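# Move the wooden block from bench onto cart floor

## Task

Pick the wooden block up from the bench and lay it flat on the floor of the cart, at the cart's handle end next to the profiles. The drop flap must stay open, and anything already in its goal state must remain so. At the finish both grippers must be empty and clear of the cart, the robot must be upright and not tilted (a fall or a tilt is a failure), and no part of the robot may be touching anything.

## Robot and tools

ROBOT. A Rainbow Robotics RB-Y1 in a physics simulator: a two-wheel differential base with two rear casters, a folding torso (leg with ankle, knee, hip), a head with head_camera, and two 7-joint arms, each with a parallel gripper and a wrist camera (left_wrist_camera, right_wrist_camera) whose case juts sideways and can collide. The base is 0.58 m wide, extends 0.10 m ahead of the wheel axle and 0.57 m behind it, and sweeps a 0.58 m radius when spinning in place. It cannot strafe. Arms are rated 3 kg each; heavy loads far forward can tip the robot.

FRAMES. Base frame: origin on the floor between the drive wheels, x forward, y left, z up, metres. chest, left_hand and right_hand are reported in it; a hand point is the midpoint between its finger pads, fingers along the hand's -z, closing along its x. Printed hand positions may be off, more at long reach or under load. base_odometry is in the frame the base had at the start of the scene (heading in rad, positive left, -3.142 to 3.142); it only counts wheel rotation, so slip and bumps corrupt it.

move. One action per call plus optional "cameras" (list of head_camera, left_wrist_camera, right_wrist_camera or "all"; [] for none) and "blocking" (default true waits until everything rests; false returns in about 0.5 s while motion continues). Allowed combinations: base and/or joints, optionally with min_time_s or contact_limits; target alone or with min_time_s; or contact_limits alone. No action just reports state and images.
- base: a velocity command, not a position: {"x_m_s", "turn_rad_s", "for_s"}. x_m_s forward speed, 0.005 to 0.4 m/s either sign (or 0); turn_rad_s leftward yaw rate, 0.02 to 1.509 rad/s either sign (or 0); for_s duration 0.1 to 5 s. Omitted speeds are 0. Acceleration is 0.4 m/s² (turns 0.5 rad/s²), so it coasts up to 1 s (turns 3.1 s) after for_s; distance is roughly speed times for_s. If |x_m_s| + 0.27·|turn_rad_s| exceeds 0.4 both are scaled down. The base does not stop on hitting furniture.
- joints: absolute targets keyed by joint name, radians (grippers in metres of pad opening, 0 to 0.1). Ranges: torso_squat_rad 0 to 1.2 (bigger lowers the level chest), torso_shift_rad -0.3 to 0.6 (hips forward), torso_pitch_rad -0.2 to 1.4 (forward bow), torso_yaw_rad -1.5 to 1.5 (left positive; raise both arms outward 0.2 rad or more first). Combined torso limits: squat+shift ≤ 1.52; squat−shift+pitch ≤ 1.57; shift+0.5·pitch−0.4·squat ≤ 0.7; shift+0.3·pitch−0.5·squat ≤ 0.39. Arms: shoulder_pitch ±2.356 (negative raises forward), left_shoulder_roll 0 to 3.141 and right_shoulder_roll -3.141 to 0 (outward away from body), shoulder_yaw ±2.094, elbow -2.617 to 0.01 (negative bends), forearm_roll ±3.141, wrist_pitch -1.57 to 1.919, hand_roll ±2.705. head_pan_rad ±0.523 (left positive), head_tilt_rad -0.35 to 1.57 (down positive).
- target: absolute pose of one hand: side "left" or "right", x, y, z in metres in the base frame (-3 to 3), quat_wxyz as the hand lines print it. Solved once into joint angles, so the hand travels an arc; break long moves into short steps. Result: "reached" (within 10 mm and 2°), "short" with the error, or "refused" with a reason. It waits for earlier moves and is refused if one is running.
- min_time_s: 0.1 to 8 s, the minimum duration for arm, head and torso motions.
- contact_limits: gripper current cap in mA per gripper (left_gripper_m, right_gripper_m), 200 to 672.5, default 672.5, persists until changed; grip force scales with limit minus 100.
To grasp, command an opening at least 0.005 m narrower than the object; the gripper then reads "off_target" or "done", both fine.

Other tools: wait(seconds 0 to 10, cameras) lets time pass and reports; stop(cameras) brakes all your running motions; zoom_image(camera, region [x0,y0,x1,y1], max 504×504 px) magnifies the latest image; read_manual gives licence text only; finished_scene(scene = current scene number) ends the scene irreversibly.

RESULTS. move says "done" or the worst status. Statuses: moving, done, off_target (rested away from target, maybe still pushing), stopped, time_out, contact_stop (torso only), limit_stop_at_<name> (self-collision guard or built-in limit), not_followed (arm-vs-arm check withheld command, with a cause line), torque_fault, limit_stop_at_motor_heat. Any unrequested stop or refusal cancels the remaining move, wait and finished_scene calls of that reply. on_its_own lists things the robot did uncommanded. lidar_m: 12 distances over 30° sectors, first straight ahead then counter-clockwise, seen only at 0.23 m height, "-" for nothing. motor_effort: wheel load in percent (peak in brackets); above ~30 at rest means pushing something. wheel_motors_off=1 means a stalled wheel cut the motors for 2 s. Joint torques, external torques, wrist force/torque (uncalibrated, offset up to 16 N) and motor temperatures are also printed. Images may lag the state slightly.

AVOID. Arms striking or squeezing each other (including fingers and camera cases; a hard press ends the scene); contact torque reaching joint load limits (10 s freeze); motors over 80 °C (long freeze) from holding loads or straining; driving into furniture or catching the upper body under a table edge (tipping); releasing the block while moving or dropping it; slamming or shoving hard; breaking torso limits. The simulation keeps running while you think, so plan concisely.

Each tool is called after "Emit:" as name([rows], argument=value, ...), one row to a line, values as JSON.

## Session

Emit:
move(joints={"head_tilt_rad":0.8})

Scene clock: 0.93 s.
Joint torques (N m): left_arm=[-1.63 -0.91 0.64 -0.38 -0.08 -0.68 0.04] | right_arm=[-3.69 -0.55 -0.61 -1.36 -0.08 -0.48 -0.02]
External joint torques (N m): left_arm=[-0.25 -1.05 0.63 0.17 -0.09 -0.25 0.04] | right_arm=[-0.09 0.57 -0.57 0.27 -0.14 0.12 -0.04]
Motor temperatures (°C): left_arm=[30 28 32 36 34 33 38] | right_arm=[34 30 32 30 35 36 34]
Wrist force (N): left_arm=[-0.4 1.7 -7.7] | right_arm=[-2.6 0.6 -4.2]
Wrist torque (N m): left_arm=[-0.31 0.12 0.09] | right_arm=[-0.03 -0.11 -0.10]
Wrist force, peak (N): left_arm=[0.1 1.6 -7.9] | right_arm=[-2.9 0.8 -5.4]
move: done
base_odometry: x=+0.000 y=+0.000 heading=+0.000
lidar_m: 0.74 1.03 1.55 4.57 1.51 1.08 1.03 1.09 1.42 3.61 1.10 0.78
base_status: not commanded
joint_positions: torso_squat_rad=+0.350 torso_shift_rad=+0.000 torso_pitch_rad=+0.000 torso_yaw_rad=+0.000 left_shoulder_pitch_rad=+0.037 left_shoulder_roll_rad=+0.004 left_shoulder_yaw_rad=-0.043 left_elbow_rad=-0.196 left_forearm_roll_rad=-0.014 left_wrist_pitch_rad=+0.002 left_hand_roll_rad=+0.027 left_gripper_m=+0.099 right_shoulder_pitch_rad=-0.040 right_shoulder_roll_rad=-0.021 right_shoulder_yaw_rad=-0.018 right_elbow_rad=-0.235 right_forearm_roll_rad=+0.049 right_wrist_pitch_rad=-0.014 right_hand_roll_rad=+0.035 right_gripper_m=+0.099 head_pan_rad=+0.000 head_tilt_rad=+0.800
joint_status: all done
wheel_motors_off: 0
motor_effort: left_wheel=+0(1) right_wheel=+0(2)
chest: x=-0.2280 y=+0.0001 z=+1.2475 quat_wxyz=(+1.000, +0.000, +0.000, +0.000) (m; base frame)
left_hand: x=-0.1598 y=+0.2200 z=+0.5653 quat_wxyz=(+0.997, +0.000, -0.079, -0.009) (m; base frame)
right_hand: x=-0.0823 y=-0.2360 z=+0.5770 quat_wxyz=(+0.989, -0.016, -0.142, +0.041) (m; base frame)
pictures: head_camera, left_wrist_camera, right_wrist_camera
camera_calibration:
head_camera: T_world_to_cam=[[-0.00443635, -0.999504, -0.0311766, 0.0434261], [-0.676342, 0.0259634, -0.73613, 0.977865], [0.736575, 0.0178203, -0.676122, 1.07557], [0, 0, 0, 1]] pos_world=[-0.130674, -0.00115112, 1.44841]
left_wrist_camera: T_world_to_cam=[[0.988724, 0.00955725, 0.149443, 0.0708295], [-0.0605519, -0.88722, 0.457355, -0.0439141], [0.13696, -0.461247, -0.876637, 0.69141], [0, 0, 0, 1]] pos_world=[-0.167385, 0.279272, 0.615616]
right_wrist_camera: T_world_to_cam=[[-0.945892, -0.11441, -0.303643, 0.0691098], [-0.245093, 0.865166, 0.437513, -0.0414065], [0.212646, 0.488261, -0.846394, 0.69334], [0, 0, 0, 1]] pos_world=[-0.0922137, -0.2948, 0.62594]

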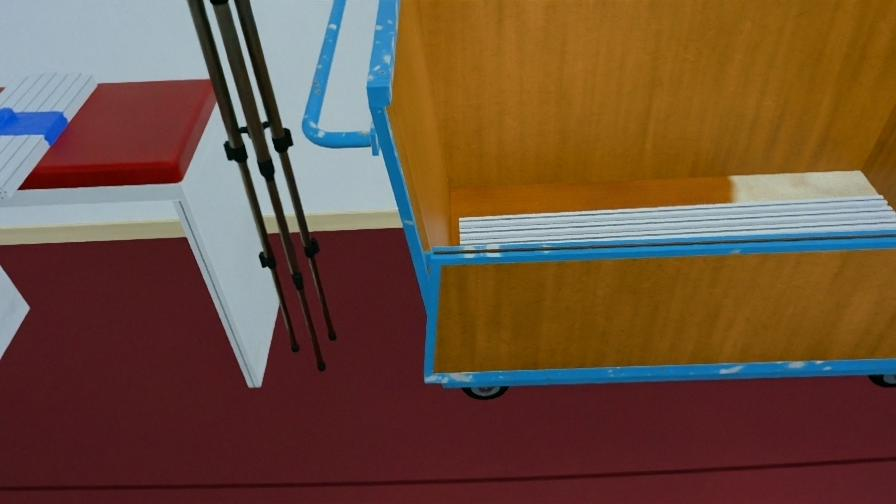

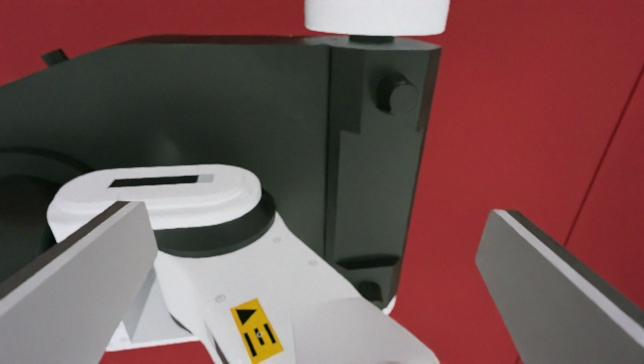

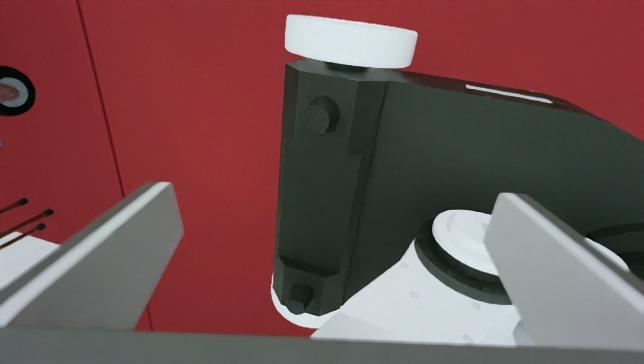

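Emit:
move(joints={"head_tilt_rad":0.65,"head_pan_rad":0.52}, cameras=["head_camera"])

Emit:
move(joints={"head_tilt_rad":0.7,"head_pan_rad":-0.52}, cameras=["head_camera"])

Scene clock: 2.63 s.
Joint torques (N m): left_arm=[-1.75 -0.72 0.98 -0.57 -0.06 -0.73 -0.04] | right_arm=[-3.43 -0.53 -0.56 -1.33 -0.11 -0.67 0.02]
External joint torques (N m): left_arm=[-0.37 -0.87 0.96 -0.02 -0.06 -0.3 -0.03] | right_arm=[0.16 0.59 -0.52 0.3 -0.17 -0.07 0]
Motor temperatures (°C): left_arm=[30 28 32 36 34 33 38] | right_arm=[34 30 32 30 35 36 34]
Wrist force (N): left_arm=[-0.3 0.5 -7.2] | right_arm=[-2.9 1.3 -4.9]
Wrist torque (N m): left_arm=[-0.20 0.13 0.08] | right_arm=[-0.11 -0.16 -0.08]
Wrist force, peak (N): left_arm=[-0.7 1.3 -8.3] | right_arm=[-2.9 1.1 -5.5]
move: done
base_odometry: x=+0.000 y=+0.000 heading=+0.000
lidar_m: 0.74 1.03 1.57 4.57 1.51 1.09 1.02 1.08 1.43 3.61 1.10 0.78
base_status: not commanded
joint_positions: torso_squat_rad=+0.350 torso_shift_rad=+0.000 torso_pitch_rad=+0.000 torso_yaw_rad=+0.000 left_shoulder_pitch_rad=+0.037 left_shoulder_roll_rad=+0.004 left_shoulder_yaw_rad=-0.043 left_elbow_rad=-0.196 left_forearm_roll_rad=-0.014 left_wrist_pitch_rad=+0.002 left_hand_roll_rad=+0.027 left_gripper_m=+0.099 right_shoulder_pitch_rad=-0.040 right_shoulder_roll_rad=-0.021 right_shoulder_yaw_rad=-0.018 right_elbow_rad=-0.235 right_forearm_roll_rad=+0.049 right_wrist_pitch_rad=-0.014 right_hand_roll_rad=+0.035 right_gripper_m=+0.099 head_pan_rad=+0.520 head_tilt_rad=+0.650
joint_status: all done
wheel_motors_off: 0
motor_effort: left_wheel=+0(1) right_wheel=+1(1)
chest: x=-0.2280 y=+0.0001 z=+1.2475 quat_wxyz=(+1.000, +0.000, +0.000, +0.000) (m; base frame)
left_hand: x=-0.1598 y=+0.2200 z=+0.5653 quat_wxyz=(+0.997, +0.000, -0.079, -0.009) (m; base frame)
right_hand: x=-0.0823 y=-0.2360 z=+0.5770 quat_wxyz=(+0.989, -0.016, -0.142, +0.041) (m; base frame)
pictures: head_camera
camera_calibration:
head_camera: T_world_to_cam=[[0.496827, -0.867277, -0.0315121, 0.147145], [-0.497899, -0.255109, -0.828864, 1.14888], [0.710816, 0.427492, -0.558562, 0.900037], [0, 0, 0, 1]] pos_world=[-0.140838, 0.035948, 1.45963]

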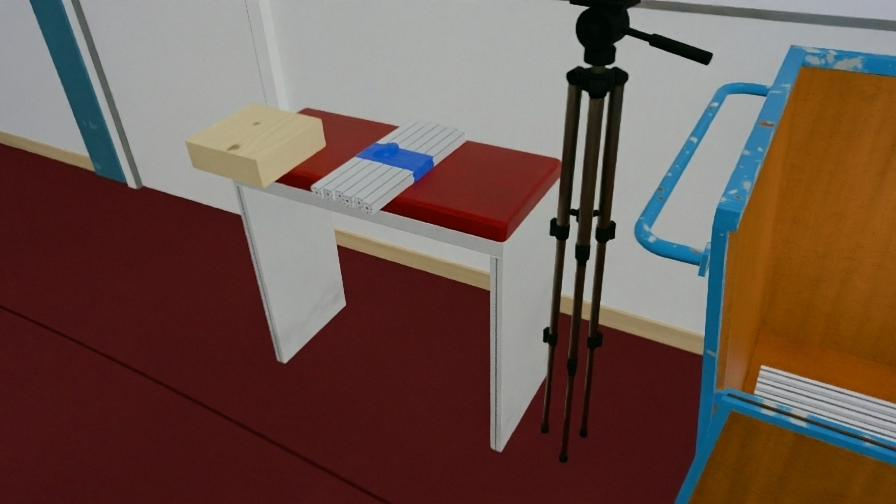

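Scene clock: 4.00 s.
Joint torques (N m): left_arm=[-1.6 -0.83 0.43 -0.61 -0.14 -0.72 -0.01] | right_arm=[-3.34 -0.24 -0.44 -1.42 -0.04 -0.49 -0.12]
External joint torques (N m): left_arm=[-0.22 -0.98 0.42 -0.05 -0.15 -0.3 0] | right_arm=[0.25 0.88 -0.4 0.21 -0.1 0.11 -0.14]
Motor temperatures (°C): left_arm=[30 28 32 36 34 33 38] | right_arm=[34 30 32 30 35 36 34]
Wrist force (N): left_arm=[0.0 1.1 -7.9] | right_arm=[-2.3 1.2 -4.7]
Wrist torque (N m): left_arm=[-0.29 0.14 0.15] | right_arm=[-0.11 -0.08 -0.08]
Wrist force, peak (N): left_arm=[-0.2 1.6 -8.0] | right_arm=[-3.1 1.2 -5.0]
move: done
base_odometry: x=+0.000 y=+0.000 heading=+0.000
lidar_m: 0.74 1.03 1.55 4.57 1.51 1.07 1.03 1.08 1.44 3.61 1.10 0.78
base_status: not commanded
joint_positions: torso_squat_rad=+0.350 torso_shift_rad=+0.000 torso_pitch_rad=+0.000 torso_yaw_rad=+0.000 left_shoulder_pitch_rad=+0.037 left_shoulder_roll_rad=+0.004 left_shoulder_yaw_rad=-0.043 left_elbow_rad=-0.196 left_forearm_roll_rad=-0.014 left_wrist_pitch_rad=+0.002 left_hand_roll_rad=+0.027 left_gripper_m=+0.099 right_shoulder_pitch_rad=-0.040 right_shoulder_roll_rad=-0.021 right_shoulder_yaw_rad=-0.018 right_elbow_rad=-0.235 right_forearm_roll_rad=+0.049 right_wrist_pitch_rad=-0.014 right_hand_roll_rad=+0.035 right_gripper_m=+0.099 head_pan_rad=-0.520 head_tilt_rad=+0.700
joint_status: all done
wheel_motors_off: 0
motor_effort: left_wheel=+0(1) right_wheel=-1(2)
chest: x=-0.2280 y=+0.0001 z=+1.2475 quat_wxyz=(+1.000, +0.000, +0.000, +0.000) (m; base frame)
left_hand: x=-0.1598 y=+0.2200 z=+0.5653 quat_wxyz=(+0.997, +0.000, -0.079, -0.009) (m; base frame)
right_hand: x=-0.0823 y=-0.2360 z=+0.5770 quat_wxyz=(+0.989, -0.016, -0.142, +0.041) (m; base frame)
pictures: head_camera
camera_calibration:
head_camera: T_world_to_cam=[[-0.497734, -0.866759, -0.031459, -0.057845], [-0.507354, 0.320382, -0.799967, 1.10502], [0.703457, -0.38221, -0.599219, 0.957513], [0, 0, 0, 1]] pos_world=[-0.141724, -0.0381954, 1.45592]

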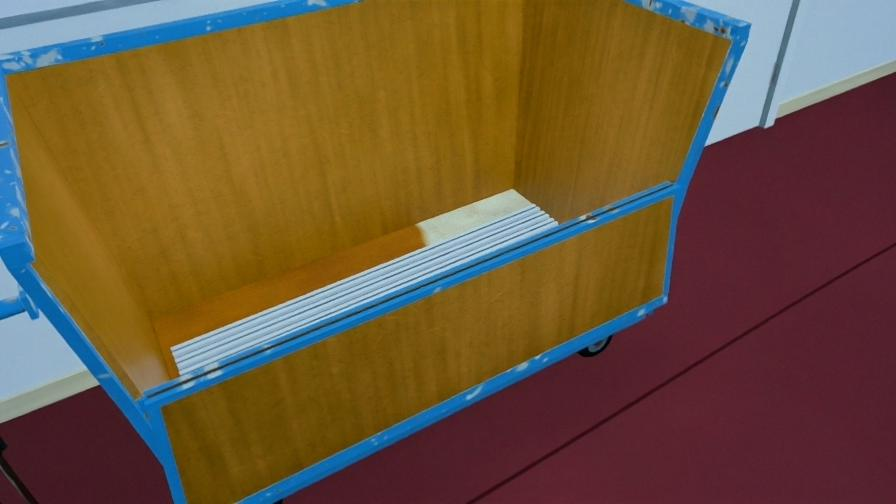

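Emit:
move(joints={"head_tilt_rad":0.7,"head_pan_rad":0}, cameras=["head_camera"])

Emit:
move(joints={"torso_squat_rad":0.8,"head_tilt_rad":0.45}, cameras=["head_camera"])

Emit:
move(joints={"torso_squat_rad":0.35,"head_tilt_rad":0.6}, base={"turn_rad_s":0.7,"for_s":2.244}, cameras=["head_camera"])

Scene clock: 17.00 s.
Joint torques (N m): left_arm=[-1.45 -0.76 0.85 -0.45 0 -0.7 -0.06] | right_arm=[-3.14 -0.41 -0.84 -1.42 -0.11 -0.49 -0.06]
External joint torques (N m): left_arm=[-0.07 -0.91 0.83 0.11 0 -0.28 -0.05] | right_arm=[0.46 0.71 -0.79 0.21 -0.17 0.1 -0.07]
Motor temperatures (°C): left_arm=[30 28 32 36 34 33 38] | right_arm=[34 30 32 30 35 36 34]
Wrist force (N): left_arm=[-0.3 1.0 -7.4] | right_arm=[-2.8 1.1 -4.6]
Wrist torque (N m): left_arm=[-0.29 0.08 0.07] | right_arm=[-0.08 -0.12 -0.08]
Wrist force, peak (N): left_arm=[0.2 1.5 -8.5] | right_arm=[-2.7 1.6 -5.5]
move: done
base_odometry: x=+0.000 y=+0.000 heading=+0.000
lidar_m: 0.74 1.03 1.58 4.56 1.51 1.08 1.03 1.08 1.44 3.62 1.10 0.78
base_status: not commanded
joint_positions: torso_squat_rad=+0.350 torso_shift_rad=+0.000 torso_pitch_rad=+0.000 torso_yaw_rad=+0.000 left_shoulder_pitch_rad=+0.037 left_shoulder_roll_rad=+0.004 left_shoulder_yaw_rad=-0.043 left_elbow_rad=-0.196 left_forearm_roll_rad=-0.014 left_wrist_pitch_rad=+0.002 left_hand_roll_rad=+0.027 left_gripper_m=+0.099 right_shoulder_pitch_rad=-0.040 right_shoulder_roll_rad=-0.021 right_shoulder_yaw_rad=-0.018 right_elbow_rad=-0.235 right_forearm_roll_rad=+0.049 right_wrist_pitch_rad=-0.014 right_hand_roll_rad=+0.035 right_gripper_m=+0.099 head_pan_rad=+0.000 head_tilt_rad=+0.700
joint_status: all done
wheel_motors_off: 0
motor_effort: left_wheel=+1(1) right_wheel=+0(1)
chest: x=-0.2280 y=+0.0001 z=+1.2475 quat_wxyz=(+1.000, +0.000, +0.000, +0.000) (m; base frame)
left_hand: x=-0.1598 y=+0.2200 z=+0.5653 quat_wxyz=(+0.997, +0.000, -0.079, -0.009) (m; base frame)
right_hand: x=-0.0823 y=-0.2360 z=+0.5770 quat_wxyz=(+0.989, -0.016, -0.142, +0.041) (m; base frame)
pictures: head_camera
camera_calibration:
head_camera: T_world_to_cam=[[-0.00129999, -0.999504, -0.0314624, 0.0444858], [-0.599497, 0.0259607, -0.799956, 1.08611], [0.800376, 0.0178217, -0.599233, 0.97739], [0, 0, 0, 1]] pos_world=[-0.131105, -0.00115113, 1.45592]

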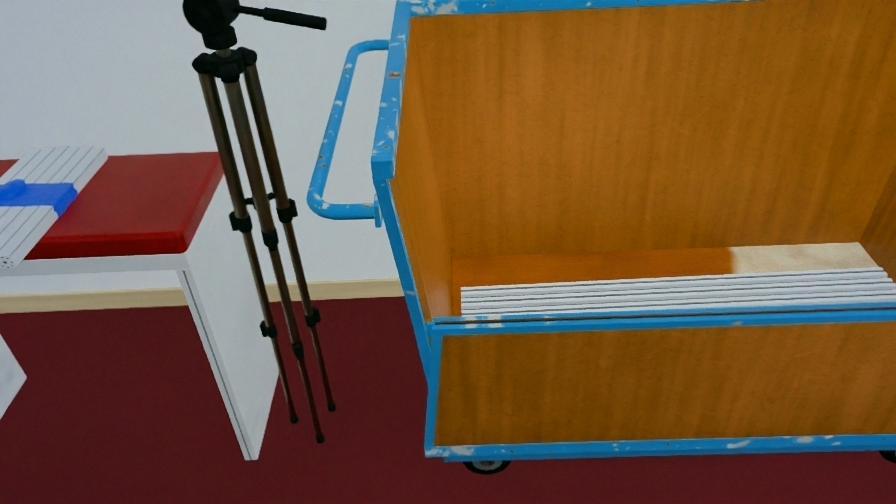

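Scene clock: 19.27 s.
Joint torques (N m): left_arm=[-1.85 -0.78 0.5 -0.52 0.04 -0.56 0.04] | right_arm=[-3.14 -0.41 -0.5 -1.5 -0.08 -0.55 0.01]
External joint torques (N m): left_arm=[-0.46 -0.92 0.49 0.04 0.03 -0.14 0.05] | right_arm=[0.47 0.71 -0.46 0.13 -0.14 0.04 -0.01]
Motor temperatures (°C): left_arm=[30 28 32 36 34 33 38] | right_arm=[34 30 32 30 35 36 34]
Wrist force (N): left_arm=[-0.6 1.6 -6.9] | right_arm=[-3.0 0.7 -4.6]
Wrist torque (N m): left_arm=[-0.34 0.11 0.06] | right_arm=[-0.05 -0.13 -0.08]
Wrist force, peak (N): left_arm=[-0.7 0.8 -8.6] | right_arm=[-3.1 1.1 -5.5]
move: done
base_odometry: x=+0.000 y=+0.000 heading=+0.000
lidar_m: 0.74 1.04 1.56 4.57 1.51 1.07 1.03 1.07 1.44 3.62 1.11 0.78
base_status: not commanded
joint_positions: torso_squat_rad=+0.800 torso_shift_rad=+0.000 torso_pitch_rad=+0.000 torso_yaw_rad=+0.000 left_shoulder_pitch_rad=+0.037 left_shoulder_roll_rad=+0.004 left_shoulder_yaw_rad=-0.043 left_elbow_rad=-0.196 left_forearm_roll_rad=-0.014 left_wrist_pitch_rad=+0.002 left_hand_roll_rad=+0.027 left_gripper_m=+0.099 right_shoulder_pitch_rad=-0.040 right_shoulder_roll_rad=-0.021 right_shoulder_yaw_rad=-0.018 right_elbow_rad=-0.235 right_forearm_roll_rad=+0.049 right_wrist_pitch_rad=-0.014 right_hand_roll_rad=+0.035 right_gripper_m=+0.099 head_pan_rad=+0.000 head_tilt_rad=+0.450
joint_status: all done
wheel_motors_off: 0
motor_effort: left_wheel=+0(1) right_wheel=+0(3)
chest: x=-0.2281 y=+0.0001 z=+1.0776 quat_wxyz=(+1.000, +0.000, +0.000, +0.000) (m; base frame)
left_hand: x=-0.1597 y=+0.2200 z=+0.3954 quat_wxyz=(+0.997, +0.000, -0.079, -0.009) (m; base frame)
right_hand: x=-0.0823 y=-0.2360 z=+0.4072 quat_wxyz=(+0.989, -0.016, -0.142, +0.041) (m; base frame)
pictures: head_camera
camera_calibration:
head_camera: T_world_to_cam=[[0.00652749, -0.999504, -0.030807, 0.0399168], [-0.382769, 0.025964, -0.923479, 1.1526], [0.923821, 0.01782, -0.38241, 0.624134], [0, 0, 0, 1]] pos_world=[-0.135669, -0.00115111, 1.30431]

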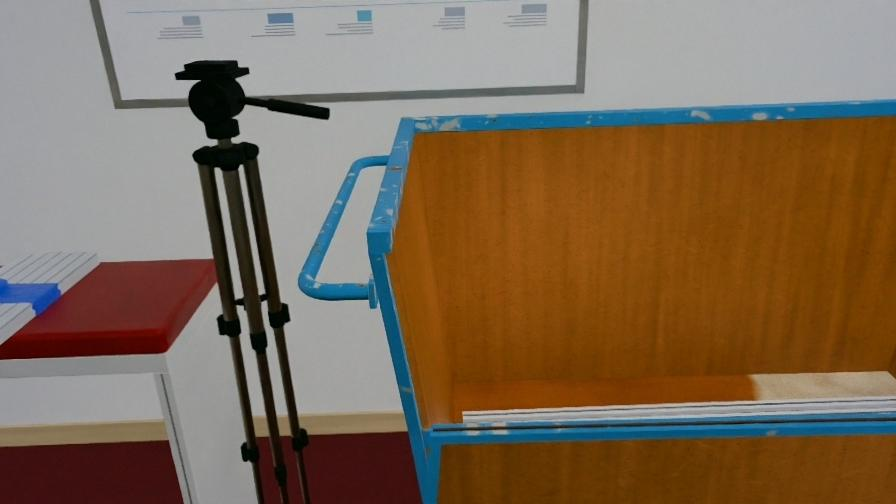

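Scene clock: 23.27 s.
Joint torques (N m): left_arm=[-1.78 -0.71 0.6 -0.43 -0.01 -0.64 -0.04] | right_arm=[-3.73 -0.33 -0.53 -1.54 -0.13 -0.65 -0.09]
External joint torques (N m): left_arm=[-0.4 -0.87 0.58 0.13 -0.01 -0.22 -0.04] | right_arm=[-0.13 0.78 -0.49 0.09 -0.19 -0.06 -0.11]
Motor temperatures (°C): left_arm=[30 28 32 35 34 33 38] | right_arm=[34 30 32 30 35 36 34]
Wrist force (N): left_arm=[-0.4 1.0 -7.3] | right_arm=[-2.6 1.3 -4.8]
Wrist torque (N m): left_arm=[-0.28 0.11 0.06] | right_arm=[-0.12 -0.08 -0.09]
Wrist force, peak (N): left_arm=[-0.2 1.8 -8.4] | right_arm=[-3.2 0.8 -5.3]
move: done
base_odometry: x=+0.000 y=+0.000 heading=+1.563
lidar_m: 4.56 1.51 1.07 1.01 1.06 1.41 3.63 1.12 0.81 0.76 1.03 1.56
base_status: done (sent for 2.23 of 2.23 s)
joint_positions: torso_squat_rad=+0.350 torso_shift_rad=+0.000 torso_pitch_rad=+0.000 torso_yaw_rad=+0.000 left_shoulder_pitch_rad=+0.037 left_shoulder_roll_rad=+0.004 left_shoulder_yaw_rad=-0.043 left_elbow_rad=-0.196 left_forearm_roll_rad=-0.014 left_wrist_pitch_rad=+0.002 left_hand_roll_rad=+0.027 left_gripper_m=+0.099 right_shoulder_pitch_rad=-0.040 right_shoulder_roll_rad=-0.021 right_shoulder_yaw_rad=-0.018 right_elbow_rad=-0.235 right_forearm_roll_rad=+0.049 right_wrist_pitch_rad=-0.014 right_hand_roll_rad=+0.035 right_gripper_m=+0.099 head_pan_rad=+0.000 head_tilt_rad=+0.600
joint_status: all done
wheel_motors_off: 0
motor_effort: left_wheel=+6(32) right_wheel=+20(49)
chest: x=-0.2280 y=+0.0001 z=+1.2475 quat_wxyz=(+1.000, +0.000, +0.000, +0.000) (m; base frame)
left_hand: x=-0.1598 y=+0.2200 z=+0.5653 quat_wxyz=(+0.997, +0.000, -0.079, -0.009) (m; base frame)
right_hand: x=-0.0824 y=-0.2360 z=+0.5770 quat_wxyz=(+0.989, -0.016, -0.142, +0.041) (m; base frame)
pictures: head_camera
camera_calibration:
head_camera: T_world_to_cam=[[0.00184319, -0.999504, -0.0314327, 0.0449905], [-0.516689, 0.02596, -0.85578, 1.18393], [0.856171, 0.0178183, -0.516385, 0.869027], [0, 0, 0, 1]] pos_world=[-0.132398, -0.00125112, 1.46335]

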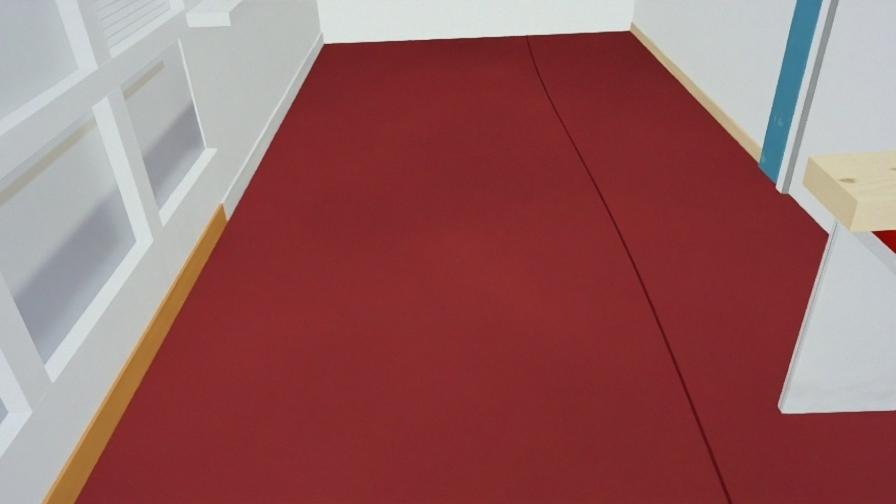

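Emit:
move(base={"x_m_s":0.4,"for_s":3.1}, cameras=[])

Emit:
move(base={"turn_rad_s":-0.7,"for_s":2.244}, joints={"head_tilt_rad":0.8})

Emit:
wait(seconds=0.5)

Scene clock: 31.73 s.
Joint torques (N m): left_arm=[-1.2 -0.66 1 -0.43 -0.09 -0.56 -0.05] | right_arm=[-2.92 -0.7 -0.66 -1.35 -0.06 -0.56 -0.09]
External joint torques (N m): left_arm=[0.17 -0.81 0.99 0.12 -0.1 -0.14 -0.04] | right_arm=[0.68 0.41 -0.62 0.28 -0.12 0.03 -0.11]
Motor temperatures (°C): left_arm=[30 28 32 35 34 33 37] | right_arm=[34 30 32 30 35 36 34]
Wrist force (N): left_arm=[0.2 1.1 -7.4] | right_arm=[-2.5 1.2 -4.9]
Wrist torque (N m): left_arm=[-0.30 0.17 0.11] | right_arm=[-0.14 -0.10 -0.07]
Wrist force, peak (N): left_arm=[-0.2 2.0 -8.3] | right_arm=[-3.0 1.1 -5.4]
move: done
base_odometry: x=+0.009 y=+1.240 heading=+1.564
lidar_m: 4.35 1.57 1.11 1.05 1.10 1.48 3.74 1.38 1.13 0.90 1.51 2.00
base_status: done (sent for 3.1 of 3.1 s)
joint_positions: torso_squat_rad=+0.350 torso_shift_rad=+0.000 torso_pitch_rad=+0.000 torso_yaw_rad=+0.000 left_shoulder_pitch_rad=+0.037 left_shoulder_roll_rad=+0.004 left_shoulder_yaw_rad=-0.043 left_elbow_rad=-0.196 left_forearm_roll_rad=-0.014 left_wrist_pitch_rad=+0.002 left_hand_roll_rad=+0.027 left_gripper_m=+0.099 right_shoulder_pitch_rad=-0.040 right_shoulder_roll_rad=-0.021 right_shoulder_yaw_rad=-0.018 right_elbow_rad=-0.235 right_forearm_roll_rad=+0.049 right_wrist_pitch_rad=-0.014 right_hand_roll_rad=+0.035 right_gripper_m=+0.099 head_pan_rad=+0.000 head_tilt_rad=+0.600
joint_status: not commanded
wheel_motors_off: 0
motor_effort: left_wheel=+18(47) right_wheel=-17(49)
chest: x=-0.2279 y=+0.0001 z=+1.2475 quat_wxyz=(+1.000, +0.000, +0.000, +0.000) (m; base frame)
left_hand: x=-0.1597 y=+0.2200 z=+0.5653 quat_wxyz=(+0.997, +0.000, -0.079, -0.009) (m; base frame)
right_hand: x=-0.0823 y=-0.2360 z=+0.5770 quat_wxyz=(+0.989, -0.016, -0.142, +0.041) (m; base frame)
pictures: none
No camera images: "cameras" was empty.

Scene clock: 35.80 s.
Joint torques (N m): left_arm=[-1.55 -0.45 0.73 -0.47 -0.14 -0.71 -0.17] | right_arm=[-2.84 -0.33 -0.89 -1.2 -0.08 -0.62 -0.07]
External joint torques (N m): left_arm=[-0.17 -0.6 0.72 0.08 -0.14 -0.29 -0.16] | right_arm=[0.76 0.79 -0.85 0.43 -0.14 -0.02 -0.08]
Motor temperatures (°C): left_arm=[30 28 32 35 34 33 37] | right_arm=[34 30 32 30 35 36 34]
Wrist force (N): left_arm=[-0.5 1.2 -8.0] | right_arm=[-3.1 1.4 -4.5]
Wrist torque (N m): left_arm=[-0.29 0.09 0.09] | right_arm=[-0.14 -0.18 -0.08]
Wrist force, peak (N): left_arm=[-0.5 1.6 -8.5] | right_arm=[-3.4 0.9 -5.5]
move: done
base_odometry: x=+0.009 y=+1.240 heading=+0.001
lidar_m: 0.88 1.51 2.01 4.36 1.56 1.11 1.06 1.11 1.47 3.78 1.34 1.11
base_status: done (sent for 2.23 of 2.23 s)
joint_positions: torso_squat_rad=+0.350 torso_shift_rad=+0.000 torso_pitch_rad=+0.000 torso_yaw_rad=+0.000 left_shoulder_pitch_rad=+0.037 left_shoulder_roll_rad=+0.004 left_shoulder_yaw_rad=-0.043 left_elbow_rad=-0.196 left_forearm_roll_rad=-0.014 left_wrist_pitch_rad=+0.002 left_hand_roll_rad=+0.027 left_gripper_m=+0.099 right_shoulder_pitch_rad=-0.040 right_shoulder_roll_rad=-0.021 right_shoulder_yaw_rad=-0.018 right_elbow_rad=-0.235 right_forearm_roll_rad=+0.049 right_wrist_pitch_rad=-0.014 right_hand_roll_rad=+0.035 right_gripper_m=+0.099 head_pan_rad=+0.000 head_tilt_rad=+0.800
joint_status: all done
wheel_motors_off: 0
motor_effort: left_wheel=+21(47) right_wheel=+3(50)
chest: x=-0.2280 y=+0.0001 z=+1.2475 quat_wxyz=(+1.000, +0.000, +0.000, +0.000) (m; base frame)
left_hand: x=-0.1597 y=+0.2200 z=+0.5653 quat_wxyz=(+0.997, +0.000, -0.079, -0.009) (m; base frame)
right_hand: x=-0.0823 y=-0.2359 z=+0.5770 quat_wxyz=(+0.989, -0.016, -0.142, +0.041) (m; base frame)
pictures: head_camera, left_wrist_camera, right_wrist_camera
camera_calibration:
head_camera: T_world_to_cam=[[-0.00443931, -0.999504, -0.0311736, 0.0433214], [-0.676395, 0.0259619, -0.736081, 0.977789], [0.736526, 0.017818, -0.676175, 1.07564], [0, 0, 0, 1]] pos_world=[-0.130674, -0.00125112, 1.44841]
left_wrist_camera: T_world_to_cam=[[0.988738, 0.00951072, 0.149357, 0.0708979], [-0.0605538, -0.887218, 0.45736, -0.0439184], [0.136862, -0.461253, -0.876649, 0.691403], [0, 0, 0, 1]] pos_world=[-0.167386, 0.279273, 0.615616]
right_wrist_camera: T_world_to_cam=[[-0.945869, -0.114492, -0.303683, 0.0691133], [-0.245182, 0.865155, 0.437484, -0.0413992], [0.212645, 0.48826, -0.846395, 0.69334], [0, 0, 0, 1]] pos_world=[-0.0922134, -0.294801, 0.62594]

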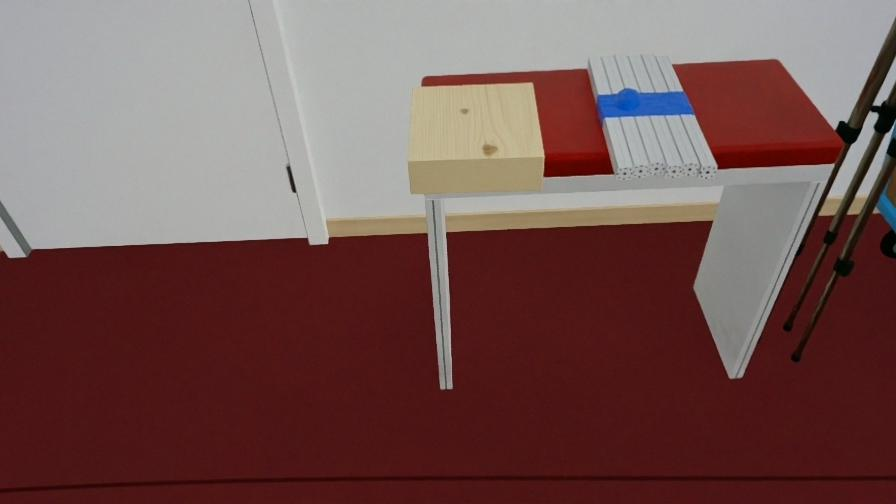

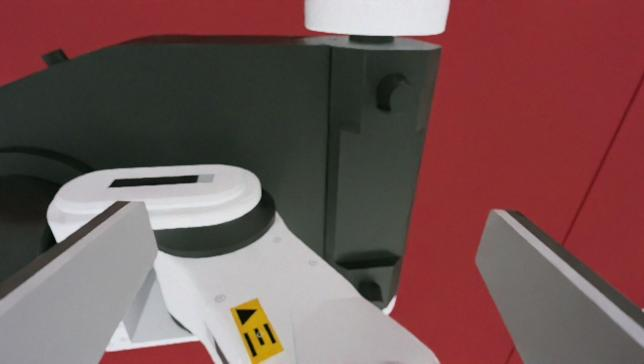

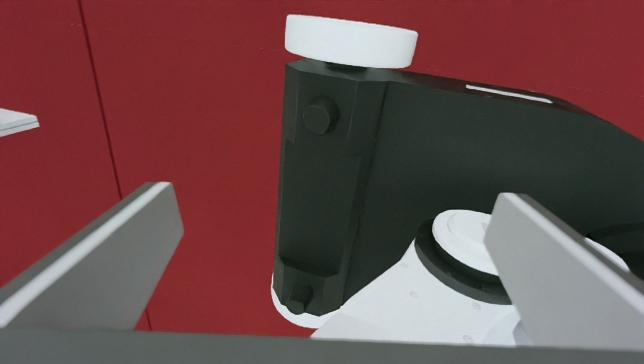

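Scene clock: 36.30 s.
Joint torques (N m): left_arm=[-1.33 -0.58 0.54 -0.41 -0.06 -0.52 0.04] | right_arm=[-3.08 -0.56 -0.72 -1.29 0.01 -0.57 -0.03]
External joint torques (N m): left_arm=[0.05 -0.73 0.53 0.15 -0.06 -0.1 0.05] | right_arm=[0.52 0.56 -0.68 0.34 -0.05 0.03 -0.05]
Motor temperatures (°C): left_arm=[30 28 32 35 34 33 37] | right_arm=[34 30 32 30 35 36 34]
Wrist force (N): left_arm=[-0.3 1.5 -8.0] | right_arm=[-2.5 0.8 -5.3]
Wrist torque (N m): left_arm=[-0.35 0.11 0.11] | right_arm=[-0.05 -0.09 -0.07]
Wrist force, peak (N): left_arm=[-0.3 1.5 -8.0] | right_arm=[-2.7 1.3 -5.2]
base_odometry: x=+0.009 y=+1.240 heading=+0.001
lidar_m: 0.88 1.52 2.00 4.36 1.55 1.11 1.05 1.10 1.48 3.78 1.36 1.12
base_status: done (sent for 2.23 of 2.23 s)
joint_positions: torso_squat_rad=+0.350 torso_shift_rad=+0.000 torso_pitch_rad=+0.000 torso_yaw_rad=+0.000 left_shoulder_pitch_rad=+0.037 left_shoulder_roll_rad=+0.004 left_shoulder_yaw_rad=-0.043 left_elbow_rad=-0.196 left_forearm_roll_rad=-0.014 left_wrist_pitch_rad=+0.002 left_hand_roll_rad=+0.027 left_gripper_m=+0.099 right_shoulder_pitch_rad=-0.040 right_shoulder_roll_rad=-0.021 right_shoulder_yaw_rad=-0.018 right_elbow_rad=-0.235 right_forearm_roll_rad=+0.049 right_wrist_pitch_rad=-0.014 right_hand_roll_rad=+0.035 right_gripper_m=+0.099 head_pan_rad=+0.000 head_tilt_rad=+0.800
joint_status: all done
wheel_motors_off: 0
motor_effort: left_wheel=+21(47) right_wheel=+4(50)
chest: x=-0.2280 y=+0.0001 z=+1.2475 quat_wxyz=(+1.000, +0.000, +0.000, +0.000) (m; base frame)
left_hand: x=-0.1597 y=+0.2200 z=+0.5653 quat_wxyz=(+0.997, +0.000, -0.079, -0.009) (m; base frame)
right_hand: x=-0.0823 y=-0.2360 z=+0.5770 quat_wxyz=(+0.989, -0.016, -0.142, +0.041) (m; base frame)
wait: 0.50 s; at rest by 0.27 s
pictures: head_camera, left_wrist_camera, right_wrist_camera
camera_calibration:
head_camera: T_world_to_cam=[[-0.00450802, -0.999502, -0.031246, 0.0434176], [-0.676396, 0.0260617, -0.736077, 0.977783], [0.736524, 0.0178164, -0.676176, 1.07564], [0, 0, 0, 1]] pos_world=[-0.130674, -0.00125081, 1.44841]
left_wrist_camera: T_world_to_cam=[[0.988738, 0.00951072, 0.149357, 0.0708979], [-0.0605538, -0.887218, 0.45736, -0.0439184], [0.136862, -0.461253, -0.876649, 0.691403], [0, 0, 0, 1]] pos_world=[-0.167386, 0.279273, 0.615616]
right_wrist_camera: T_world_to_cam=[[-0.945869, -0.114492, -0.303683, 0.0691133], [-0.245182, 0.865155, 0.437484, -0.0413992], [0.212645, 0.48826, -0.846395, 0.69334], [0, 0, 0, 1]] pos_world=[-0.0922134, -0.294801, 0.62594]

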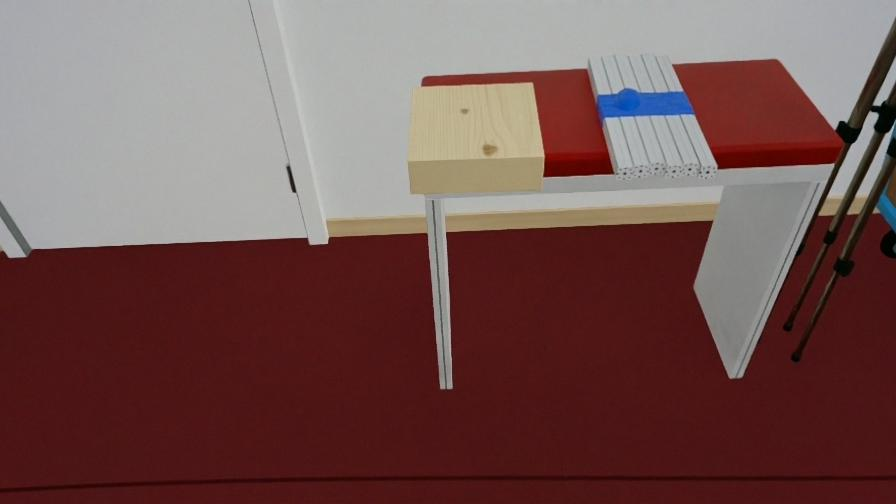

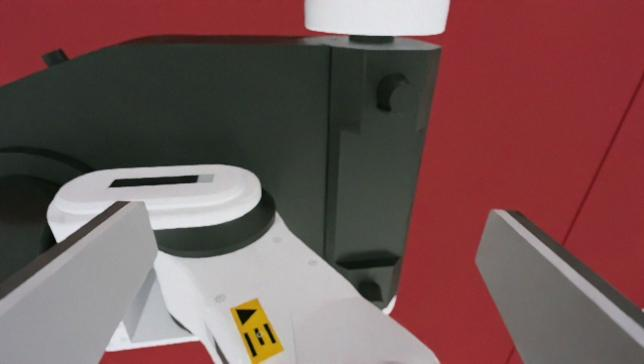

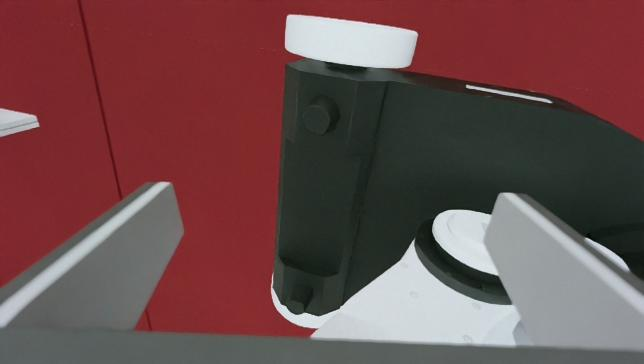

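Emit:
move(joints={"torso_squat_rad":0.9,"torso_pitch_rad":0.3,"head_tilt_rad":0.6}, cameras=[])

Emit:
move(target={"side":"left","x":0.38,"y":0.16,"z":0.753,"quat_wxyz":[0.7071,0,-0.7071,0]}, cameras=[])

Emit:
move(target={"side":"right","x":0.38,"y":-0.16,"z":0.753,"quat_wxyz":[0.7071,0,-0.7071,0]})

Scene clock: 45.97 s.
Joint torques (N m): left_arm=[6.13 -0.53 0.65 2.65 0.01 -0.03 0.05] | right_arm=[5.09 -0.6 -0.8 1.83 -0.02 0.09 0.01]
External joint torques (N m): left_arm=[-0.65 -0.77 0.62 -0.01 0.01 -0.2 0.05] | right_arm=[0.55 0.36 -0.63 0.39 -0.01 0.13 0.01]
Motor temperatures (°C): left_arm=[30 28 32 35 34 33 37] | right_arm=[34 30 32 30 35 36 34]
Wrist force (N): left_arm=[1.9 1.6 -7.4] | right_arm=[-1.2 1.0 -5.4]
Wrist torque (N m): left_arm=[-0.34 0.30 0.09] | right_arm=[-0.09 -0.05 -0.08]
Wrist force, peak (N): left_arm=[1.3 1.5 -8.6] | right_arm=[-0.9 1.3 -5.9]
move: done
base_odometry: x=+0.009 y=+1.240 heading=+0.001
lidar_m: 0.88 1.51 2.01 4.36 1.56 1.11 1.06 1.11 1.48 3.78 1.37 1.10
base_status: not commanded
joint_positions: torso_squat_rad=+0.900 torso_shift_rad=+0.000 torso_pitch_rad=+0.300 torso_yaw_rad=+0.000 left_shoulder_pitch_rad=+0.037 left_shoulder_roll_rad=+0.004 left_shoulder_yaw_rad=-0.043 left_elbow_rad=-0.196 left_forearm_roll_rad=-0.014 left_wrist_pitch_rad=+0.002 left_hand_roll_rad=+0.027 left_gripper_m=+0.099 right_shoulder_pitch_rad=-0.040 right_shoulder_roll_rad=-0.021 right_shoulder_yaw_rad=-0.018 right_elbow_rad=-0.235 right_forearm_roll_rad=+0.049 right_wrist_pitch_rad=-0.014 right_hand_roll_rad=+0.035 right_gripper_m=+0.099 head_pan_rad=+0.000 head_tilt_rad=+0.600
joint_status: all done
wheel_motors_off: 0
motor_effort: left_wheel=+20(23) right_wheel=+4(7)
chest: x=-0.1366 y=+0.0001 z=+1.0112 quat_wxyz=(+0.989, +0.000, +0.149, +0.000) (m; base frame)
left_hand: x=-0.2730 y=+0.2200 z=+0.3393 quat_wxyz=(+0.997, -0.002, +0.071, -0.009) (m; base frame)
right_hand: x=-0.1955 y=-0.2360 z=+0.3277 quat_wxyz=(+0.999, -0.010, +0.007, +0.043) (m; base frame)
pictures: none
No camera images: "cameras" was empty.

Scene clock: 47.93 s.
Joint torques (N m): left_arm=[-9.09 -1.31 -0.19 -9.31 -0.66 -1.43 0.15] | right_arm=[4.98 -0.23 -0.74 1.9 -0.13 0.15 0.06]
External joint torques (N m): left_arm=[1.45 -0.35 0.03 1.19 -0.2 -0.34 0.2] | right_arm=[0.44 0.73 -0.57 0.46 -0.12 0.18 0.06]
Motor temperatures (°C): left_arm=[30 28 32 36 34 33 37] | right_arm=[34 30 32 30 35 36 34]
Wrist force (N): left_arm=[-5.5 1.4 -1.8] | right_arm=[-0.9 1.0 -5.0]
Wrist torque (N m): left_arm=[-0.30 -0.16 0.20] | right_arm=[-0.09 -0.01 -0.09]
Wrist force, peak (N): left_arm=[-0.3 1.8 -8.6] | right_arm=[-0.7 1.6 -5.7]
move: done
base_odometry: x=+0.009 y=+1.240 heading=+0.001
lidar_m: 0.87 1.52 2.00 4.36 1.56 1.11 1.06 1.12 1.48 3.78 1.36 1.12
base_status: not commanded
joint_positions: torso_squat_rad=+0.900 torso_shift_rad=+0.000 torso_pitch_rad=+0.300 torso_yaw_rad=+0.000 left_shoulder_pitch_rad=-0.266 left_shoulder_roll_rad=+0.000 left_shoulder_yaw_rad=-0.104 left_elbow_rad=-1.505 left_forearm_roll_rad=+0.979 left_wrist_pitch_rad=-0.225 left_hand_roll_rad=-0.990 left_gripper_m=+0.099 right_shoulder_pitch_rad=-0.040 right_shoulder_roll_rad=-0.021 right_shoulder_yaw_rad=-0.018 right_elbow_rad=-0.235 right_forearm_roll_rad=+0.049 right_wrist_pitch_rad=-0.014 right_hand_roll_rad=+0.035 right_gripper_m=+0.099 head_pan_rad=+0.000 head_tilt_rad=+0.600
joint_status: all done
wheel_motors_off: 0
motor_effort: left_wheel=+19(24) right_wheel=+3(5)
chest: x=-0.1366 y=+0.0001 z=+1.0112 quat_wxyz=(+0.989, +0.000, +0.149, +0.000) (m; base frame)
left_hand: x=+0.3801 y=+0.1600 z=+0.7530 quat_wxyz=(+0.704, -0.003, -0.710, -0.002) (m; base frame)
left_hand_status: reached (checked arc, planned for 1.6 s): 0 mm and 0.7 deg off.
right_hand: x=-0.1955 y=-0.2360 z=+0.3277 quat_wxyz=(+0.999, -0.010, +0.007, +0.043) (m; base frame)
pictures: none
No camera images: "cameras" was empty.

Scene clock: 49.87 s.
Joint torques (N m): left_arm=[-9.5 -1.66 0.01 -9.88 -0.72 -1.42 0.05] | right_arm=[-9.52 2.04 0.52 -10.53 0.63 -1.17 -0.29]
External joint torques (N m): left_arm=[1.04 -0.69 0.24 0.62 -0.25 -0.33 0.11] | right_arm=[0.47 1.29 0.31 -0.59 0.08 -0.13 -0.34]
Motor temperatures (°C): left_arm=[30 28 32 36 34 33 37] | right_arm=[34 30 32 30 35 36 34]
Wrist force (N): left_arm=[-5.9 2.1 -1.7] | right_arm=[-7.4 1.1 0.9]
Wrist torque (N m): left_arm=[-0.40 -0.23 0.19] | right_arm=[-0.18 -0.42 -0.12]
Wrist force, peak (N): left_arm=[-6.0 1.1 -3.0] | right_arm=[-7.5 0.8 1.2]
move: done
base_odometry: x=+0.009 y=+1.240 heading=+0.001
lidar_m: 0.88 1.51 2.00 4.35 1.57 1.11 1.06 1.12 1.49 3.78 1.35 1.11
base_status: not commanded
joint_positions: torso_squat_rad=+0.900 torso_shift_rad=+0.000 torso_pitch_rad=+0.300 torso_yaw_rad=+0.000 left_shoulder_pitch_rad=-0.266 left_shoulder_roll_rad=+0.000 left_shoulder_yaw_rad=-0.104 left_elbow_rad=-1.505 left_forearm_roll_rad=+0.979 left_wrist_pitch_rad=-0.225 left_hand_roll_rad=-0.990 left_gripper_m=+0.099 right_shoulder_pitch_rad=-0.266 right_shoulder_roll_rad=+0.000 right_shoulder_yaw_rad=+0.104 right_elbow_rad=-1.505 right_forearm_roll_rad=-0.987 right_wrist_pitch_rad=-0.225 right_hand_roll_rad=+0.997 right_gripper_m=+0.099 head_pan_rad=+0.000 head_tilt_rad=+0.600
joint_status: all done
wheel_motors_off: 0
motor_effort: left_wheel=+20(21) right_wheel=+2(6)
chest: x=-0.1366 y=+0.0001 z=+1.0112 quat_wxyz=(+0.989, +0.000, +0.149, +0.000) (m; base frame)
left_hand: x=+0.3801 y=+0.1600 z=+0.7529 quat_wxyz=(+0.704, -0.003, -0.710, -0.002) (m; base frame)
right_hand: x=+0.3801 y=-0.1602 z=+0.7529 quat_wxyz=(+0.704, +0.002, -0.710, +0.002) (m; base frame)
right_hand_status: reached (checked arc, planned for 1.6 s): 0 mm and 0.6 deg off.
pictures: head_camera, left_wrist_camera, right_wrist_camera
camera_calibration:
head_camera: T_world_to_cam=[[-0.00752851, -0.999504, -0.030576, 0.0352503], [-0.746479, 0.0259628, -0.664902, 0.804612], [0.665366, 0.0178186, -0.746305, 0.87515], [0, 0, 0, 1]] pos_world=[0.0185964, -0.00125112, 1.18919]
left_wrist_camera: T_world_to_cam=[[-0.0000104862, 0.0275465, 0.999621, -0.757585], [-0.465581, -0.884669, 0.0243739, 0.329206], [0.885005, -0.465404, 0.0128344, -0.199082], [0, 0, 0, 1]] pos_world=[0.329452, 0.219453, 0.751828]
right_wrist_camera: T_world_to_cam=[[0.0346233, -0.0283744, -0.998998, 0.73319], [-0.511508, 0.858246, -0.0421045, 0.390642], [0.858581, 0.512453, 0.0152016, -0.183529], [0, 0, 0, 1]] pos_world=[0.332006, -0.220413, 0.751693]

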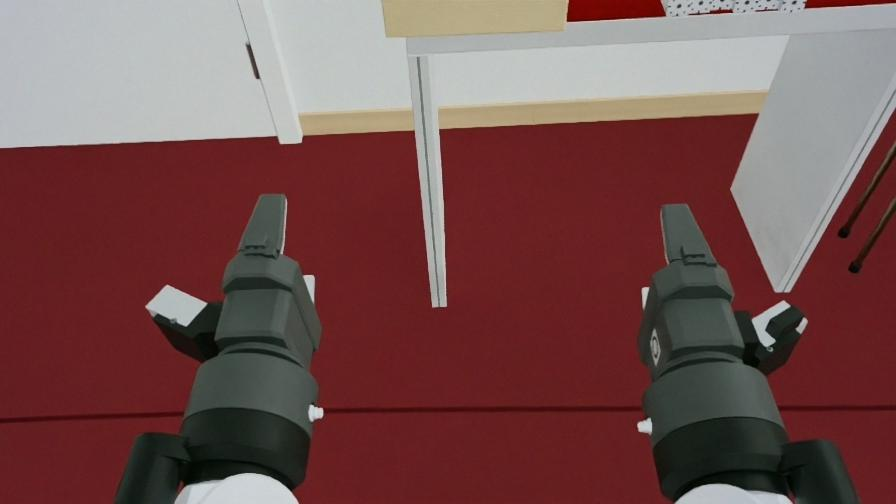

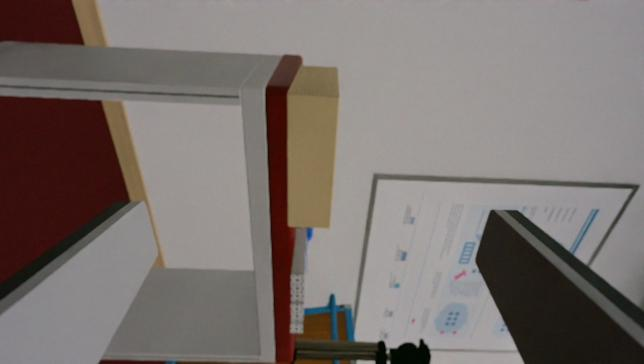

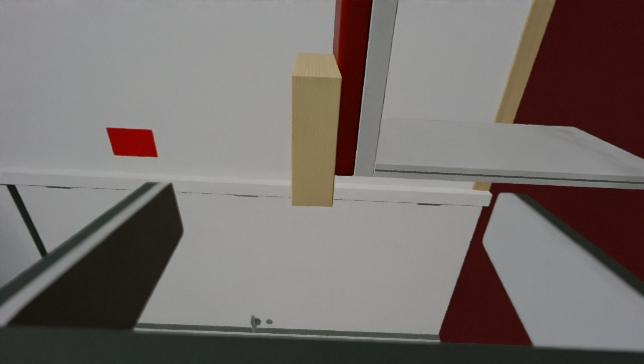

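Emit:
move(target={"side":"right","x":0.38,"y":-0.115,"z":0.753,"quat_wxyz":[0.7071,0,-0.7071,0]}, cameras=[])

Emit:
move(target={"side":"left","x":0.38,"y":0.05,"z":0.753,"quat_wxyz":[0.7071,0,-0.7071,0]}, cameras=[])

Emit:
move(base={"x_m_s":0.2,"for_s":1.7}, joints={"head_tilt_rad":0.5})

Scene clock: 55.60 s.
Joint torques (N m): left_arm=[-9.63 -1.47 -0.06 -9.78 -0.71 -1.35 0.1] | right_arm=[-12.2 3.26 -0.2 -10.07 0.88 -0.53 -0.21]
External joint torques (N m): left_arm=[0.91 -0.5 0.17 0.72 -0.25 -0.25 0.15] | right_arm=[-1.63 1.08 -0.39 -0.24 0.06 0.1 -0.26]
Motor temperatures (°C): left_arm=[30 28 32 36 34 33 37] | right_arm=[34 30 32 30 35 36 34]
Wrist force (N): left_arm=[-5.8 1.1 -1.1] | right_arm=[-7.2 0.6 1.2]
Wrist torque (N m): left_arm=[-0.27 -0.21 0.18] | right_arm=[-0.13 -0.43 -0.13]
Wrist force, peak (N): left_arm=[-6.4 1.3 -2.1] | right_arm=[-7.8 1.5 1.8]
move: done
base_odometry: x=+0.009 y=+1.240 heading=+0.001
lidar_m: 0.88 1.52 2.01 4.36 1.56 1.10 1.06 1.11 1.49 3.78 1.36 1.12
base_status: not commanded
joint_positions: torso_squat_rad=+0.900 torso_shift_rad=+0.000 torso_pitch_rad=+0.300 torso_yaw_rad=+0.000 left_shoulder_pitch_rad=-0.266 left_shoulder_roll_rad=+0.000 left_shoulder_yaw_rad=-0.104 left_elbow_rad=-1.505 left_forearm_roll_rad=+0.979 left_wrist_pitch_rad=-0.225 left_hand_roll_rad=-0.990 left_gripper_m=+0.099 right_shoulder_pitch_rad=-0.315 right_shoulder_roll_rad=+0.000 right_shoulder_yaw_rad=+0.253 right_elbow_rad=-1.453 right_forearm_roll_rad=-1.238 right_wrist_pitch_rad=-0.377 right_hand_roll_rad=+1.234 right_gripper_m=+0.099 head_pan_rad=+0.000 head_tilt_rad=+0.600
joint_status: all done
wheel_motors_off: 0
motor_effort: left_wheel=+20(21) right_wheel=+4(4)
chest: x=-0.1366 y=+0.0001 z=+1.0112 quat_wxyz=(+0.989, +0.000, +0.149, +0.000) (m; base frame)
left_hand: x=+0.3801 y=+0.1600 z=+0.7529 quat_wxyz=(+0.704, -0.003, -0.710, -0.002) (m; base frame)
right_hand: x=+0.3799 y=-0.1150 z=+0.7526 quat_wxyz=(+0.705, +0.001, -0.709, +0.001) (m; base frame)
right_hand_status: reached (checked arc, planned for 0.4 s): 0 mm and 0.4 deg off.
pictures: none
No camera images: "cameras" was empty.

Scene clock: 56.63 s.
Joint torques (N m): left_arm=[-11.44 -3.88 1.06 -8.99 -1.67 -0.48 0.13] | right_arm=[-11.31 3.1 -0.54 -10.32 0.99 -0.52 -0.21]
External joint torques (N m): left_arm=[0.88 0.28 0.74 1.06 -0.43 -0.01 0.18] | right_arm=[-0.75 0.92 -0.73 -0.48 0.18 0.11 -0.26]
Motor temperatures (°C): left_arm=[30 28 32 36 34 33 37] | right_arm=[34 30 32 30 35 36 34]
Wrist force (N): left_arm=[-6.2 1.7 -1.0] | right_arm=[-6.8 1.3 1.0]
Wrist torque (N m): left_arm=[-0.32 -0.25 0.18] | right_arm=[-0.20 -0.36 -0.13]
Wrist force, peak (N): left_arm=[-6.4 2.2 -2.0] | right_arm=[-7.8 1.2 1.3]
move: done
base_odometry: x=+0.009 y=+1.240 heading=+0.001
lidar_m: 0.88 1.52 2.01 4.36 1.57 1.10 1.05 1.12 1.47 3.78 1.35 1.11
base_status: not commanded
joint_positions: torso_squat_rad=+0.900 torso_shift_rad=+0.000 torso_pitch_rad=+0.300 torso_yaw_rad=+0.000 left_shoulder_pitch_rad=-0.447 left_shoulder_roll_rad=+0.000 left_shoulder_yaw_rad=-0.473 left_elbow_rad=-1.320 left_forearm_roll_rad=+1.419 left_wrist_pitch_rad=-0.625 left_hand_roll_rad=-1.332 left_gripper_m=+0.099 right_shoulder_pitch_rad=-0.315 right_shoulder_roll_rad=+0.000 right_shoulder_yaw_rad=+0.253 right_elbow_rad=-1.453 right_forearm_roll_rad=-1.238 right_wrist_pitch_rad=-0.377 right_hand_roll_rad=+1.234 right_gripper_m=+0.099 head_pan_rad=+0.000 head_tilt_rad=+0.600
joint_status: all done
wheel_motors_off: 0
motor_effort: left_wheel=+20(21) right_wheel=+2(4)
chest: x=-0.1366 y=+0.0001 z=+1.0112 quat_wxyz=(+0.989, +0.000, +0.149, +0.000) (m; base frame)
left_hand: x=+0.3799 y=+0.0498 z=+0.7527 quat_wxyz=(+0.706, -0.001, -0.708, -0.001) (m; base frame)
left_hand_status: reached (checked arc, planned for 0.7 s): 0 mm and 0.3 deg off.
right_hand: x=+0.3799 y=-0.1150 z=+0.7526 quat_wxyz=(+0.705, +0.001, -0.709, +0.001) (m; base frame)
pictures: none
No camera images: "cameras" was empty.

Scene clock: 59.13 s.
Joint torques (N m): left_arm=[-11.47 -4 1.12 -9.17 -1.41 -0.41 0.12] | right_arm=[-10.72 3.08 -0.38 -10.51 1.09 -0.65 -0.2]
External joint torques (N m): left_arm=[0.85 0.16 0.79 0.87 -0.17 0.06 0.17] | right_arm=[-0.16 0.9 -0.57 -0.68 0.27 -0.01 -0.25]
Motor temperatures (°C): left_arm=[30 28 32 36 34 33 37] | right_arm=[34 30 32 30 35 36 34]
Wrist force (N): left_arm=[-5.8 1.4 -1.8] | right_arm=[-8.0 0.8 1.0]
Wrist torque (N m): left_arm=[-0.31 -0.20 0.19] | right_arm=[-0.13 -0.53 -0.12]
Wrist force, peak (N): left_arm=[-6.2 1.6 -2.6] | right_arm=[-8.1 0.8 1.5]
move: done
base_odometry: x=+0.349 y=+1.240 heading=+0.001
lidar_m: 0.54 1.19 1.58 4.05 2.06 1.47 1.39 1.46 1.94 1.66 0.85 0.91
base_status: done (sent for 1.7 of 1.7 s)
joint_positions: torso_squat_rad=+0.900 torso_shift_rad=+0.000 torso_pitch_rad=+0.300 torso_yaw_rad=+0.000 left_shoulder_pitch_rad=-0.447 left_shoulder_roll_rad=+0.000 left_shoulder_yaw_rad=-0.473 left_elbow_rad=-1.320 left_forearm_roll_rad=+1.419 left_wrist_pitch_rad=-0.625 left_hand_roll_rad=-1.332 left_gripper_m=+0.099 right_shoulder_pitch_rad=-0.315 right_shoulder_roll_rad=+0.000 right_shoulder_yaw_rad=+0.253 right_elbow_rad=-1.453 right_forearm_roll_rad=-1.238 right_wrist_pitch_rad=-0.377 right_hand_roll_rad=+1.234 right_gripper_m=+0.099 head_pan_rad=+0.000 head_tilt_rad=+0.500
joint_status: all done
wheel_motors_off: 0
motor_effort: left_wheel=-4(46) right_wheel=+7(40)
chest: x=-0.1365 y=+0.0001 z=+1.0112 quat_wxyz=(+0.989, +0.000, +0.149, +0.000) (m; base frame)
left_hand: x=+0.3799 y=+0.0498 z=+0.7526 quat_wxyz=(+0.706, -0.001, -0.708, -0.001) (m; base frame)
right_hand: x=+0.3800 y=-0.1149 z=+0.7526 quat_wxyz=(+0.705, +0.001, -0.709, +0.001) (m; base frame)
pictures: head_camera, left_wrist_camera, right_wrist_camera
camera_calibration:
head_camera: T_world_to_cam=[[-0.00443799, -0.999504, -0.0311733, 0.0361387], [-0.676446, 0.0259595, -0.736035, 0.893652], [0.736479, 0.0178205, -0.676226, 0.795326], [0, 0, 0, 1]] pos_world=[0.0189264, -0.00125113, 1.19671]
left_wrist_camera: T_world_to_cam=[[0.00596359, 0.0274703, 0.999605, -0.756585], [-0.462005, -0.886463, 0.0271173, 0.228307], [0.886857, -0.461984, 0.00740493, -0.247008], [0, 0, 0, 1]] pos_world=[0.329052, 0.109056, 0.751924]
right_wrist_camera: T_world_to_cam=[[0.0320318, -0.0283089, -0.999086, 0.735315], [-0.509399, 0.859568, -0.0406876, 0.34999], [0.859934, 0.510237, 0.013113, -0.205788], [0, 0, 0, 1]] pos_world=[0.331695, -0.175024, 0.751582]

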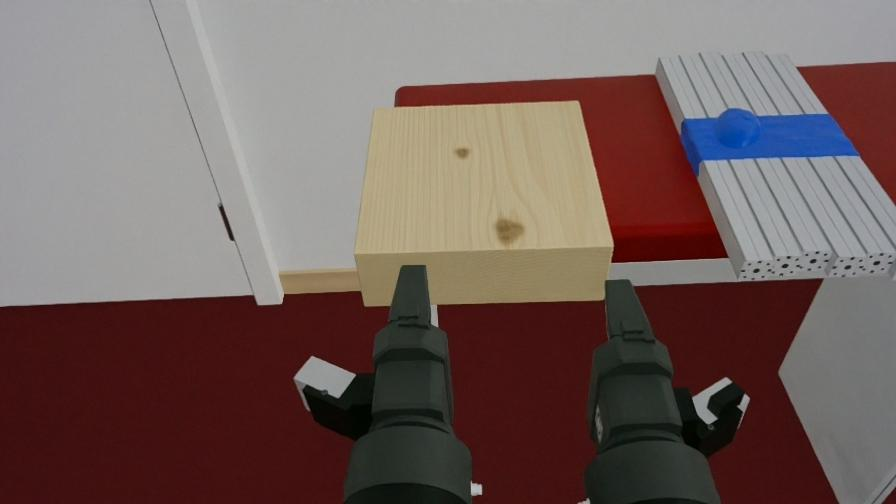

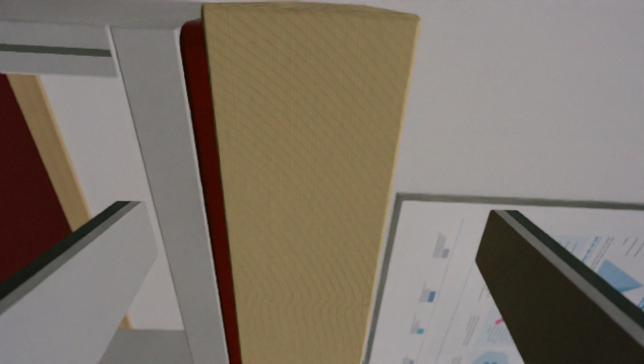

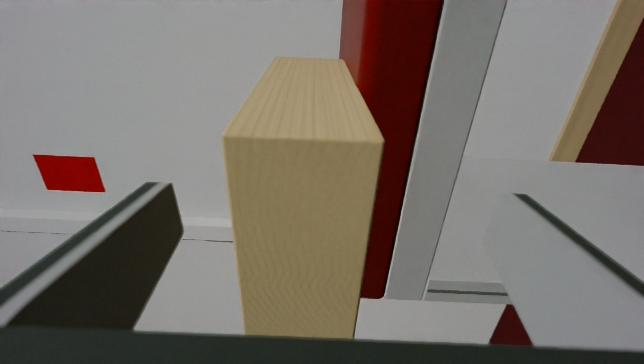

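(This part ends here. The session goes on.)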